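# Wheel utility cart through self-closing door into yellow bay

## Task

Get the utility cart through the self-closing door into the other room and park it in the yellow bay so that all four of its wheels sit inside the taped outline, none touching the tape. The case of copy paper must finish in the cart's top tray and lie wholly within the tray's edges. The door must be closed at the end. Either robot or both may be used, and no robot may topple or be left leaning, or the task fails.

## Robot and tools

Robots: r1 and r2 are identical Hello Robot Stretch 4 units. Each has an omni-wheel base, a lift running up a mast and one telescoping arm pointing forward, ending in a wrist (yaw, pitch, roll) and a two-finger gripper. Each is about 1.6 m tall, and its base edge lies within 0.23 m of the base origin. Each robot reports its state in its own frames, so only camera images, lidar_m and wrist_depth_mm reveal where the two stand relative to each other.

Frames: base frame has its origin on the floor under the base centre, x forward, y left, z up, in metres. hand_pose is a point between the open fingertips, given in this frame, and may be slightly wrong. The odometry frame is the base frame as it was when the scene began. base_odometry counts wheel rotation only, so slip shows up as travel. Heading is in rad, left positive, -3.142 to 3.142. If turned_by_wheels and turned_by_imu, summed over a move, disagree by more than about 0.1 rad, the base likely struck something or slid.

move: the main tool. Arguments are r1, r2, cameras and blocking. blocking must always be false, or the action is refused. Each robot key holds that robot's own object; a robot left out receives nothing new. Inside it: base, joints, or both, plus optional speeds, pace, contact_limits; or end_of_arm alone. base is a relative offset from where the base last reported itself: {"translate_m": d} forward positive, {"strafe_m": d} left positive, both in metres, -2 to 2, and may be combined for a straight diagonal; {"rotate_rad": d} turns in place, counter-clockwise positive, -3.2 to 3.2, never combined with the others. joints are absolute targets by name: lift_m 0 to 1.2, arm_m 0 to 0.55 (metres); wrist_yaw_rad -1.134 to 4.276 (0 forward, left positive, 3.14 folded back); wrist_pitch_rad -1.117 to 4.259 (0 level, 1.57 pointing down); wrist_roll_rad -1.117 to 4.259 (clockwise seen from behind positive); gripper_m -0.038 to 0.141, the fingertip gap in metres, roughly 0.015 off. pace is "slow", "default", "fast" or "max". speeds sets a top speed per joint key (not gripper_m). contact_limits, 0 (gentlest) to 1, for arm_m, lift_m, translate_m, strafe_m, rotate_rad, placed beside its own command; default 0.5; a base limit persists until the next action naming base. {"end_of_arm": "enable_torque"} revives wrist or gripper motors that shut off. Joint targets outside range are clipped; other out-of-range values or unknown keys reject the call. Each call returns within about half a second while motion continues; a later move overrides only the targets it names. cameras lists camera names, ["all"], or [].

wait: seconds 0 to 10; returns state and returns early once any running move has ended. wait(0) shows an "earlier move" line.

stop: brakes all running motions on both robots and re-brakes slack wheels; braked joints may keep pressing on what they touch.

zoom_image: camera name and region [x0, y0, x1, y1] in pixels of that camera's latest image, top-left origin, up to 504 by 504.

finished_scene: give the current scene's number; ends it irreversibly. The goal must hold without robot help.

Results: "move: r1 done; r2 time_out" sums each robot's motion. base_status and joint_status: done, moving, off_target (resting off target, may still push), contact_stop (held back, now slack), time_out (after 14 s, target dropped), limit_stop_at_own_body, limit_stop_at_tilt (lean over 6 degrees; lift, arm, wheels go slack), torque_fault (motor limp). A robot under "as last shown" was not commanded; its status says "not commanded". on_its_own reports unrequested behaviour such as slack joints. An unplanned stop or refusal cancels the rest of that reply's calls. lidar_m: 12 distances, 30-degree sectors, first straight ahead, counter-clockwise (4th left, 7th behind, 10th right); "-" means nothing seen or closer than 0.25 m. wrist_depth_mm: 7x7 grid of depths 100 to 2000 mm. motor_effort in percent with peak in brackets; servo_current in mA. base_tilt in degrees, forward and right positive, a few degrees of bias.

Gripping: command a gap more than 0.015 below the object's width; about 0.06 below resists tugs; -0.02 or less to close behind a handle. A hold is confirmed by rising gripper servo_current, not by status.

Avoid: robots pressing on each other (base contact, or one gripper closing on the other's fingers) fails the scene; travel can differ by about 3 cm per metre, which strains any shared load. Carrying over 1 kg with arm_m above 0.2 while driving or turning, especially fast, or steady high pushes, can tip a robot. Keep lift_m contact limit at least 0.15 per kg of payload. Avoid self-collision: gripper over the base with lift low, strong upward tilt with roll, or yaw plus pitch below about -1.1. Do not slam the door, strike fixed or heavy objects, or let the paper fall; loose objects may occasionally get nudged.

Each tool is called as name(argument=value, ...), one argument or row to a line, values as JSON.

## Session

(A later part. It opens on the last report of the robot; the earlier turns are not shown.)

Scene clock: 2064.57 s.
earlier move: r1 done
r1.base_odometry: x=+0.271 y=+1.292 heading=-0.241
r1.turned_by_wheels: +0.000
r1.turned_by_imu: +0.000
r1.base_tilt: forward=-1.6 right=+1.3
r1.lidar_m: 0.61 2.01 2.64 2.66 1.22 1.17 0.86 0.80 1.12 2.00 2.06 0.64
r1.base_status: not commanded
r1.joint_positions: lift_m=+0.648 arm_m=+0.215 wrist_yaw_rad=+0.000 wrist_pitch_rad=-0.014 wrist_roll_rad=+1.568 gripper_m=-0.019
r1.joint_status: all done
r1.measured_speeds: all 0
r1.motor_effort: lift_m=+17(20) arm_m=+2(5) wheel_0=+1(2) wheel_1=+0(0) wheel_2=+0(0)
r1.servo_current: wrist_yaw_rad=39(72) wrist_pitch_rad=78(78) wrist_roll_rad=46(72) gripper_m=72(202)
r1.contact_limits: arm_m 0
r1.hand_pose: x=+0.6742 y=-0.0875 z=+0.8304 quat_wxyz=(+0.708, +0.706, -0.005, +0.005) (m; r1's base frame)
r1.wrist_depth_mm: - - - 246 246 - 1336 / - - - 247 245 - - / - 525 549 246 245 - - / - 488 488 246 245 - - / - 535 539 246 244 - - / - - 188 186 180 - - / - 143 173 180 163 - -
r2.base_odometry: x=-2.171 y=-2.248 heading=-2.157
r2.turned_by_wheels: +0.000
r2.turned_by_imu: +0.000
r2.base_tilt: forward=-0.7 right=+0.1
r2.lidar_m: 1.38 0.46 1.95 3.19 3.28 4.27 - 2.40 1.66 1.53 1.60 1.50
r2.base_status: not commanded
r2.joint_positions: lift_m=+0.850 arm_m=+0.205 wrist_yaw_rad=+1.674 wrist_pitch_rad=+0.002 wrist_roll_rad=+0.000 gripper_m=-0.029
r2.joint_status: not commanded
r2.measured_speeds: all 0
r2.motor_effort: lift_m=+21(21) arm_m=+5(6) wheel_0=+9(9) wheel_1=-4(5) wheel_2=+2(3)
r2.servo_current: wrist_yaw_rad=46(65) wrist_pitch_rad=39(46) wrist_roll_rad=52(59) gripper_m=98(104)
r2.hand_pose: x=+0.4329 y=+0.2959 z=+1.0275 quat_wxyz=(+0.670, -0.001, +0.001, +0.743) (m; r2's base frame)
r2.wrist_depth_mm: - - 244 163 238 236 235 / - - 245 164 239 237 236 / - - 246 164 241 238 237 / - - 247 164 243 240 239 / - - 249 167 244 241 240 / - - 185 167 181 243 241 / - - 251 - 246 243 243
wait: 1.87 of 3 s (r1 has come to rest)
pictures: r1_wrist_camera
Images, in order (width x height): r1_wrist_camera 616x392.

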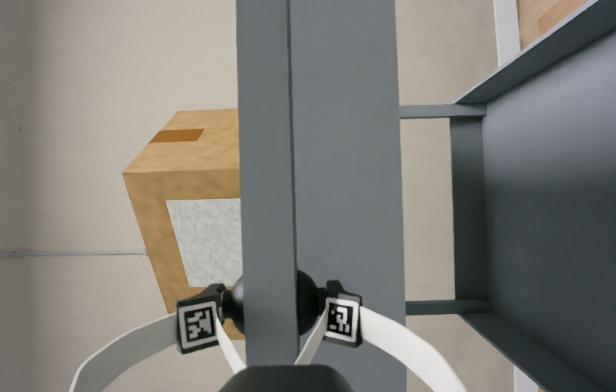

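move(
  blocking=false,
  r1={"base":{"translate_m":-0.19,"strafe_m":0.01},"pace":"slow"},
)

wait(
  seconds=4,
  cameras=["r1_head_camera","r1_wrist_camera","r1_head_right_camera"],
)

Scene clock: 2070.67 s.
move: r1 moving
r1.base_odometry: x=+0.259 y=+1.296 heading=-0.242
r1.turned_by_wheels: +0.000
r1.turned_by_imu: -0.001
r1.base_tilt: forward=-1.6 right=+1.3
r1.lidar_m: 0.63 2.05 2.71 2.67 1.21 1.16 0.81 0.80 1.09 2.01 2.04 0.66
r1.base_status: translate_m moving; strafe_m moving
r1.joint_positions: lift_m=+0.648 arm_m=+0.215 wrist_yaw_rad=+0.000 wrist_pitch_rad=-0.014 wrist_roll_rad=+1.568 gripper_m=-0.019
r1.joint_status: not commanded
r1.measured_speeds: translate_m=-0.048 strafe_m=+0.002 rotate_rad=+0.003 lift_m=+0.000 arm_m=+0.000 wrist_yaw_rad=+0.000 wrist_pitch_rad=+0.000 wrist_roll_rad=+0.000
r1.motor_effort: lift_m=+17(17) arm_m=-3(4) wheel_0=-10(11) wheel_1=-5(8) wheel_2=+9(9)
r1.servo_current: wrist_yaw_rad=52(72) wrist_pitch_rad=78(85) wrist_roll_rad=52(65) gripper_m=78(85)
r1.contact_limits: arm_m 0
r1.hand_pose: x=+0.6742 y=-0.0875 z=+0.8304 quat_wxyz=(+0.708, +0.706, -0.005, +0.005) (m; r1's base frame)
r1.wrist_depth_mm: - - - 255 254 - - / - - - 255 255 - - / - 535 549 256 254 - - / - 504 504 255 255 - - / - 554 554 256 256 - - / - - 195 187 180 - - / - 143 - 181 156 - -
r2: as last shown
r2.lidar_m: 1.39 0.46 1.94 3.19 3.26 4.24 - 2.37 1.65 1.56 1.59 1.49
r2.motor_effort: lift_m=+21(21) arm_m=+5(6) wheel_0=+8(9) wheel_1=-4(5) wheel_2=+2(3)
r2.servo_current: wrist_yaw_rad=52(59) wrist_pitch_rad=33(46) wrist_roll_rad=39(52) gripper_m=98(104)
r2.wrist_depth_mm: - - 243 163 238 237 235 / - - 244 164 240 238 236 / - - 246 165 240 239 237 / - - 246 164 242 239 238 / - - 248 167 243 242 239 / - - 185 166 182 242 241 / - - 250 - 246 243 243
pictures: none

Scene clock: 2073.37 s.
earlier move: r1 done
r1.base_odometry: x=+0.089 y=+1.347 heading=-0.241
r1.turned_by_wheels: +0.000
r1.turned_by_imu: +0.000
r1.base_tilt: forward=-1.5 right=+1.3
r1.lidar_m: 0.80 2.21 2.80 2.66 1.04 1.14 0.74 0.63 0.85 2.03 2.10 0.87
r1.base_status: done
r1.joint_positions: lift_m=+0.648 arm_m=+0.215 wrist_yaw_rad=+0.000 wrist_pitch_rad=+0.001 wrist_roll_rad=+1.568 gripper_m=-0.019
r1.joint_status: not commanded
r1.measured_speeds: all 0
r1.motor_effort: lift_m=+19(19) arm_m=-3(4) wheel_0=-3(11) wheel_1=-2(8) wheel_2=+1(9)
r1.servo_current: wrist_yaw_rad=46(72) wrist_pitch_rad=39(91) wrist_roll_rad=46(65) gripper_m=46(85)
r1.contact_limits: arm_m 0
r1.hand_pose: x=+0.6743 y=-0.0875 z=+0.8259 quat_wxyz=(+0.708, +0.706, +0.000, -0.001) (m; r1's base frame)
r1.wrist_depth_mm: - - - 442 445 459 449 / - - - 439 - - 445 / - - 732 439 - - 445 / - 668 668 439 - - 442 / - - 741 436 - - 442 / - - 208 200 178 - 442 / - - 162 167 146 - -
r2.base_odometry: x=-2.171 y=-2.248 heading=-2.157
r2.turned_by_wheels: +0.000
r2.turned_by_imu: +0.000
r2.base_tilt: forward=-0.7 right=+0.1
r2.lidar_m: 1.38 0.47 1.95 3.19 3.28 4.24 - 2.37 1.60 1.54 1.59 1.48
r2.base_status: not commanded
r2.joint_positions: lift_m=+0.850 arm_m=+0.205 wrist_yaw_rad=+1.674 wrist_pitch_rad=+0.002 wrist_roll_rad=+0.000 gripper_m=-0.029
r2.joint_status: not commanded
r2.measured_speeds: all 0
r2.motor_effort: lift_m=+21(21) arm_m=+5(6) wheel_0=+9(9) wheel_1=-5(5) wheel_2=+2(3)
r2.servo_current: wrist_yaw_rad=46(65) wrist_pitch_rad=39(46) wrist_roll_rad=52(59) gripper_m=98(104)
r2.hand_pose: x=+0.4329 y=+0.2959 z=+1.0275 quat_wxyz=(+0.670, -0.001, +0.001, +0.743) (m; r2's base frame)
r2.wrist_depth_mm: - - 244 163 238 237 235 / - - 244 164 241 237 236 / - - 246 165 242 239 238 / - - 248 165 243 241 238 / - - 249 167 244 241 239 / - - 185 166 181 243 241 / - - 251 - 247 243 243
wait: 2.70 of 4 s (r1 has come to rest)
pictures: r1_head_camera, r1_head_right_camera, r1_wrist_camera
Images, in order (width x height): r1_head_camera 420x560, r1_head_right_camera 420x672, r1_wrist_camera 616x392.

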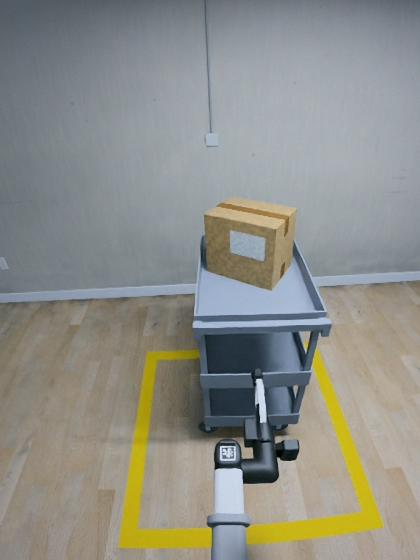

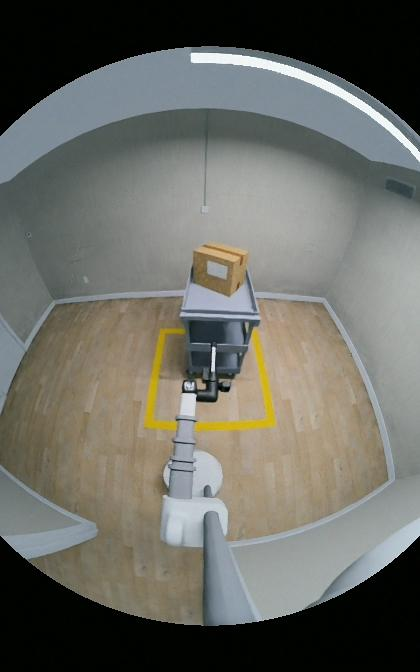

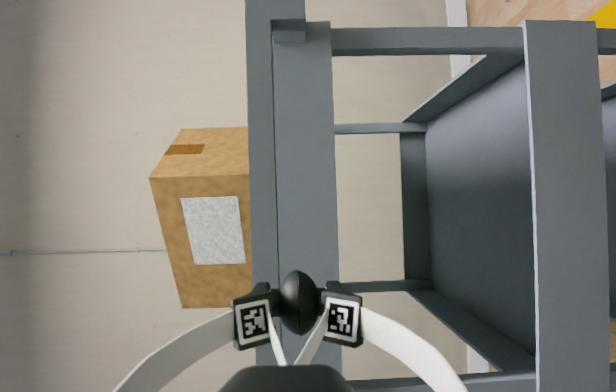

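move(
  blocking=false,
  r1={"joints":{"gripper_m":0.135}},
)

wait(
  seconds=3,
)

move(
  blocking=false,
  r1={"base":{"translate_m":0.17,"strafe_m":-0.03},"pace":"slow"},
)

wait(
  seconds=4,
)

move(
  blocking=false,
  r1={"joints":{"arm_m":0.265},"contact_limits":{"arm_m":0.0},"pace":"slow"},
)

wait(
  seconds=2,
  cameras=["r1_wrist_camera","r1_head_camera"],
)

Scene clock: 2082.20 s.
move: r1 moving
r1.base_odometry: x=+0.089 y=+1.347 heading=-0.241
r1.turned_by_wheels: +0.000
r1.turned_by_imu: +0.000
r1.base_tilt: forward=-1.6 right=+1.2
r1.lidar_m: 0.79 2.20 2.81 2.65 1.03 1.08 0.75 0.64 0.85 2.04 2.08 0.83
r1.base_status: not commanded
r1.joint_positions: lift_m=+0.648 arm_m=+0.215 wrist_yaw_rad=+0.000 wrist_pitch_rad=+0.001 wrist_roll_rad=+1.568 gripper_m=+0.005
r1.joint_status: gripper_m moving
r1.measured_speeds: all 0
r1.motor_effort: lift_m=+19(19) arm_m=-3(4) wheel_0=-3(4) wheel_1=-2(2) wheel_2=+1(1)
r1.servo_current: wrist_yaw_rad=52(59) wrist_pitch_rad=39(46) wrist_roll_rad=46(59) gripper_m=72(72)
r1.contact_limits: arm_m 0
r1.hand_pose: x=+0.6743 y=-0.0875 z=+0.8259 quat_wxyz=(+0.708, +0.706, +0.000, -0.001) (m; r1's base frame)
r1.wrist_depth_mm: - - - 445 452 462 449 / - - - 439 - - 445 / - - 741 439 - - 445 / - 668 676 439 - - 445 / - - 732 436 - - 442 / - - 193 204 181 - 442 / - 132 159 157 147 - -
r2: as last shown
r2.base_tilt: forward=-0.6 right=+0.1
r2.lidar_m: 1.37 0.47 1.93 3.19 3.27 4.26 - 2.39 1.63 1.54 1.60 1.46
r2.motor_effort: lift_m=+21(21) arm_m=+6(6) wheel_0=+8(9) wheel_1=-4(4) wheel_2=+2(3)
r2.servo_current: wrist_yaw_rad=59(65) wrist_pitch_rad=46(46) wrist_roll_rad=39(59) gripper_m=98(104)
r2.wrist_depth_mm: - - 243 162 238 236 236 / - - 244 163 239 239 236 / - - 245 165 242 239 237 / - - 247 165 244 240 239 / - - 248 168 245 242 239 / - - 185 166 181 243 240 / - - 252 - 246 242 243
pictures: none

Scene clock: 2084.07 s.
earlier move: r1 done
r1.base_odometry: x=+0.089 y=+1.347 heading=-0.241
r1.turned_by_wheels: +0.000
r1.turned_by_imu: +0.000
r1.base_tilt: forward=-1.6 right=+1.3
r1.lidar_m: 0.78 2.22 2.81 2.66 1.01 1.12 0.77 0.63 0.86 2.02 2.11 0.83
r1.base_status: not commanded
r1.joint_positions: lift_m=+0.648 arm_m=+0.215 wrist_yaw_rad=+0.000 wrist_pitch_rad=+0.001 wrist_roll_rad=+1.568 gripper_m=+0.135
r1.joint_status: all done
r1.measured_speeds: all 0
r1.motor_effort: lift_m=+19(19) arm_m=-4(4) wheel_0=-3(4) wheel_1=-2(2) wheel_2=+1(1)
r1.servo_current: wrist_yaw_rad=46(72) wrist_pitch_rad=39(52) wrist_roll_rad=33(65) gripper_m=46(98)
r1.contact_limits: arm_m 0
r1.hand_pose: x=+0.6743 y=-0.0875 z=+0.8259 quat_wxyz=(+0.708, +0.706, +0.000, -0.001) (m; r1's base frame)
r1.wrist_depth_mm: - - - 442 449 459 445 / - - - 439 - - 445 / - - 741 439 - - 442 / - 676 668 439 - - 445 / - - 732 439 - - 442 / - 193 778 379 187 194 439 / - - - 142 - 455 -
r2.base_odometry: x=-2.171 y=-2.248 heading=-2.157
r2.turned_by_wheels: +0.000
r2.turned_by_imu: +0.000
r2.base_tilt: forward=-0.6 right=+0.1
r2.lidar_m: 1.37 0.45 1.92 3.20 3.31 4.25 - 2.37 1.65 1.53 1.58 1.47
r2.base_status: not commanded
r2.joint_positions: lift_m=+0.850 arm_m=+0.205 wrist_yaw_rad=+1.674 wrist_pitch_rad=+0.002 wrist_roll_rad=+0.000 gripper_m=-0.029
r2.joint_status: not commanded
r2.measured_speeds: all 0
r2.motor_effort: lift_m=+21(21) arm_m=+5(6) wheel_0=+8(9) wheel_1=-4(5) wheel_2=+2(3)
r2.servo_current: wrist_yaw_rad=46(65) wrist_pitch_rad=46(46) wrist_roll_rad=39(59) gripper_m=104(104)
r2.hand_pose: x=+0.4329 y=+0.2959 z=+1.0275 quat_wxyz=(+0.670, -0.001, +0.001, +0.743) (m; r2's base frame)
r2.wrist_depth_mm: - - 243 163 238 236 236 / - - 245 164 240 238 236 / - - 246 165 242 238 238 / - - 247 165 241 241 238 / - - 248 167 245 242 240 / - - 185 166 181 244 241 / - - 251 - 246 243 242
wait: 1.87 of 3 s (r1 has come to rest)
pictures: none

Scene clock: 2084.57 s.
move: r1 moving
r1.base_odometry: x=+0.100 y=+1.342 heading=-0.241
r1.turned_by_wheels: +0.000
r1.turned_by_imu: +0.000
r1.base_tilt: forward=-1.6 right=+1.2
r1.lidar_m: 0.79 2.19 2.75 2.67 1.04 1.10 0.76 0.64 0.88 2.03 2.09 0.85
r1.base_status: translate_m moving; strafe_m moving
r1.joint_positions: lift_m=+0.648 arm_m=+0.215 wrist_yaw_rad=+0.000 wrist_pitch_rad=+0.001 wrist_roll_rad=+1.568 gripper_m=+0.135
r1.joint_status: not commanded
r1.measured_speeds: translate_m=+0.049 strafe_m=-0.009 rotate_rad=-0.002 lift_m=+0.000 arm_m=+0.000 wrist_yaw_rad=+0.000 wrist_pitch_rad=+0.000 wrist_roll_rad=+0.000
r1.motor_effort: lift_m=+19(19) arm_m=-3(4) wheel_0=+3(8) wheel_1=+4(6) wheel_2=-5(6)
r1.servo_current: wrist_yaw_rad=39(52) wrist_pitch_rad=39(39) wrist_roll_rad=52(65) gripper_m=46(52)
r1.contact_limits: arm_m 0
r1.hand_pose: x=+0.6743 y=-0.0875 z=+0.8259 quat_wxyz=(+0.708, +0.706, +0.000, -0.001) (m; r1's base frame)
r1.wrist_depth_mm: - - - 430 439 455 436 / - - - 430 - - 436 / - - 732 430 - - 433 / - 654 661 427 - - - / - - 723 427 - - - / - 193 768 366 187 195 - / - - - 142 - 442 -
r2: as last shown
r2.lidar_m: 1.37 0.48 1.94 3.21 3.26 4.26 - 2.38 1.65 1.54 1.60 1.50
r2.motor_effort: lift_m=+21(21) arm_m=+6(6) wheel_0=+8(9) wheel_1=-4(4) wheel_2=+2(2)
r2.servo_current: wrist_yaw_rad=52(59) wrist_pitch_rad=39(46) wrist_roll_rad=46(52) gripper_m=98(104)
r2.wrist_depth_mm: - - 243 163 238 237 236 / - - 245 163 240 238 236 / - - 246 165 241 240 237 / - - 247 164 243 241 238 / - - 249 167 244 242 241 / - - 185 167 181 243 242 / - - 251 - 248 244 243
pictures: none

Scene clock: 2087.07 s.
earlier move: r1 done
r1.base_odometry: x=+0.246 y=+1.278 heading=-0.241
r1.turned_by_wheels: +0.000
r1.turned_by_imu: +0.000
r1.base_tilt: forward=-1.6 right=+1.3
r1.lidar_m: 0.62 2.04 2.73 2.70 1.17 1.18 0.79 0.77 1.06 1.99 2.05 0.66
r1.base_status: done
r1.joint_positions: lift_m=+0.648 arm_m=+0.215 wrist_yaw_rad=+0.000 wrist_pitch_rad=+0.001 wrist_roll_rad=+1.568 gripper_m=+0.135
r1.joint_status: not commanded
r1.measured_speeds: all 0
r1.motor_effort: lift_m=+19(19) arm_m=-4(4) wheel_0=+4(8) wheel_1=+2(6) wheel_2=-2(7)
r1.servo_current: wrist_yaw_rad=39(65) wrist_pitch_rad=39(46) wrist_roll_rad=52(65) gripper_m=46(52)
r1.contact_limits: arm_m 0
r1.hand_pose: x=+0.6743 y=-0.0875 z=+0.8259 quat_wxyz=(+0.708, +0.706, +0.000, -0.001) (m; r1's base frame)
r1.wrist_depth_mm: - - 211 273 - 1430 - / - - 211 - - - - / - 591 559 - - - - / - 504 492 - 891 - - / - 530 525 - 271 - - / - 193 210 - 187 195 - / - 152 208 142 - - -
r2.base_odometry: x=-2.171 y=-2.248 heading=-2.157
r2.turned_by_wheels: +0.000
r2.turned_by_imu: +0.000
r2.base_tilt: forward=-0.7 right=+0.0
r2.lidar_m: 1.38 0.48 1.94 3.21 3.28 4.22 - 2.39 1.66 1.55 1.60 1.47
r2.base_status: not commanded
r2.joint_positions: lift_m=+0.850 arm_m=+0.205 wrist_yaw_rad=+1.674 wrist_pitch_rad=+0.002 wrist_roll_rad=+0.000 gripper_m=-0.029
r2.joint_status: not commanded
r2.measured_speeds: all 0
r2.motor_effort: lift_m=+21(21) arm_m=+6(6) wheel_0=+8(9) wheel_1=-4(5) wheel_2=+2(3)
r2.servo_current: wrist_yaw_rad=52(65) wrist_pitch_rad=33(46) wrist_roll_rad=39(65) gripper_m=98(104)
r2.hand_pose: x=+0.4329 y=+0.2959 z=+1.0275 quat_wxyz=(+0.670, -0.001, +0.001, +0.743) (m; r2's base frame)
r2.wrist_depth_mm: - - 243 163 238 237 235 / - - 244 163 239 236 235 / - - 246 165 241 240 237 / - - 247 165 243 240 238 / - - 249 167 244 241 240 / - - 185 166 182 243 241 / - - 251 - 246 243 243
wait: 2.50 of 4 s (r1 has come to rest)
pictures: none

Scene clock: 2087.57 s.
move: r1 moving
r1.base_odometry: x=+0.246 y=+1.278 heading=-0.241
r1.turned_by_wheels: +0.000
r1.turned_by_imu: +0.000
r1.base_tilt: forward=-1.6 right=+1.3
r1.lidar_m: 0.64 2.05 2.72 2.68 1.18 1.18 0.79 0.78 1.05 2.01 2.04 0.66
r1.base_status: not commanded
r1.joint_positions: lift_m=+0.648 arm_m=+0.228 wrist_yaw_rad=+0.000 wrist_pitch_rad=+0.001 wrist_roll_rad=+1.568 gripper_m=+0.135
r1.joint_status: arm_m moving
r1.measured_speeds: translate_m=+0.000 strafe_m=+0.000 rotate_rad=+0.000 lift_m=+0.000 arm_m=+0.049 wrist_yaw_rad=+0.000 wrist_pitch_rad=+0.000 wrist_roll_rad=+0.000
r1.motor_effort: lift_m=+19(19) arm_m=+6(7) wheel_0=+3(4) wheel_1=+2(2) wheel_2=-2(2)
r1.servo_current: wrist_yaw_rad=46(52) wrist_pitch_rad=39(46) wrist_roll_rad=33(65) gripper_m=39(46)
r1.contact_limits: arm_m 0
r1.hand_pose: x=+0.6868 y=-0.0875 z=+0.8259 quat_wxyz=(+0.708, +0.706, +0.000, -0.001) (m; r1's base frame)
r1.wrist_depth_mm: - - 202 262 - 1430 1205 / - - - 262 - - - / - 585 200 262 - - - / - 496 480 260 866 - - / - 517 512 258 260 - - / - 193 201 258 191 193 - / - 151 198 143 - - -
r2: as last shown
r2.base_tilt: forward=-0.7 right=+0.1
r2.lidar_m: 1.38 0.46 1.92 3.20 3.25 4.25 - 2.39 1.67 1.55 1.58 1.48
r2.motor_effort: lift_m=+21(21) arm_m=+5(6) wheel_0=+9(9) wheel_1=-4(5) wheel_2=+2(2)
r2.servo_current: wrist_yaw_rad=65(65) wrist_pitch_rad=39(46) wrist_roll_rad=65(65) gripper_m=91(104)
r2.wrist_depth_mm: - - 243 163 238 237 235 / - - 244 164 240 238 236 / - - 245 164 241 241 237 / - - 246 165 243 239 239 / - - 249 167 245 242 240 / - - 185 167 181 243 241 / - - 251 - 248 243 243
pictures: none

Scene clock: 2088.77 s.
earlier move: r1 done
r1.base_odometry: x=+0.246 y=+1.278 heading=-0.241
r1.turned_by_wheels: +0.000
r1.turned_by_imu: +0.000
r1.base_tilt: forward=-1.6 right=+1.3
r1.lidar_m: 0.63 2.02 2.70 2.69 1.20 1.17 0.78 0.78 1.04 1.99 2.02 0.68
r1.base_status: not commanded
r1.joint_positions: lift_m=+0.648 arm_m=+0.265 wrist_yaw_rad=+0.000 wrist_pitch_rad=+0.001 wrist_roll_rad=+1.568 gripper_m=+0.135
r1.joint_status: all done
r1.measured_speeds: all 0
r1.motor_effort: lift_m=+19(19) arm_m=+7(9) wheel_0=+3(4) wheel_1=+2(2) wheel_2=-2(2)
r1.servo_current: wrist_yaw_rad=85(85) wrist_pitch_rad=39(52) wrist_roll_rad=46(65) gripper_m=39(46)
r1.contact_limits: arm_m 0
r1.hand_pose: x=+0.7240 y=-0.0875 z=+0.8259 quat_wxyz=(+0.708, +0.706, +0.000, -0.001) (m; r1's base frame)
r1.wrist_depth_mm: - - 168 230 - 1464 1229 / - - 168 229 229 - - / - 585 187 227 228 - - / - 455 180 226 226 - - / - 473 473 224 224 - - / - 190 171 222 210 187 - / - 569 163 148 - - -
r2.base_odometry: x=-2.171 y=-2.248 heading=-2.157
r2.turned_by_wheels: +0.000
r2.turned_by_imu: +0.000
r2.base_tilt: forward=-0.7 right=+0.0
r2.lidar_m: 1.38 0.46 1.94 3.20 3.26 4.25 - 2.38 1.66 1.53 1.59 1.48
r2.base_status: not commanded
r2.joint_positions: lift_m=+0.850 arm_m=+0.205 wrist_yaw_rad=+1.674 wrist_pitch_rad=+0.002 wrist_roll_rad=+0.000 gripper_m=-0.029
r2.joint_status: not commanded
r2.measured_speeds: all 0
r2.motor_effort: lift_m=+20(21) arm_m=+6(6) wheel_0=+9(9) wheel_1=-4(5) wheel_2=+2(3)
r2.servo_current: wrist_yaw_rad=52(65) wrist_pitch_rad=39(46) wrist_roll_rad=46(65) gripper_m=98(104)
r2.hand_pose: x=+0.4329 y=+0.2959 z=+1.0275 quat_wxyz=(+0.670, -0.001, +0.001, +0.743) (m; r2's base frame)
r2.wrist_depth_mm: - - 243 163 238 236 236 / - - 244 163 239 237 236 / - - 245 165 241 239 236 / - - 248 165 242 240 239 / - - 248 168 244 242 240 / - - 185 166 181 243 240 / - - 251 - 246 243 243
wait: 1.20 of 2 s (r1 has come to rest)
pictures: r1_head_camera, r1_wrist_camera
Images, in order (width x height): r1_head_camera 420x560, r1_wrist_camera 616x392.

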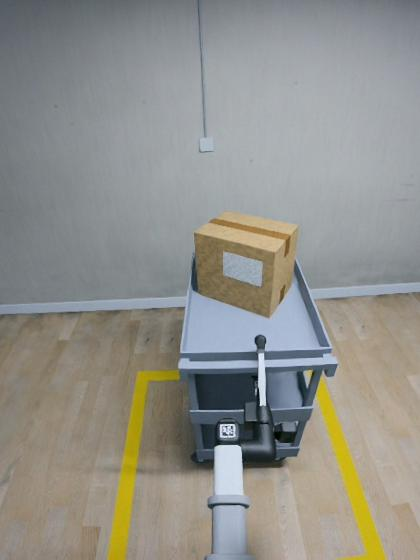

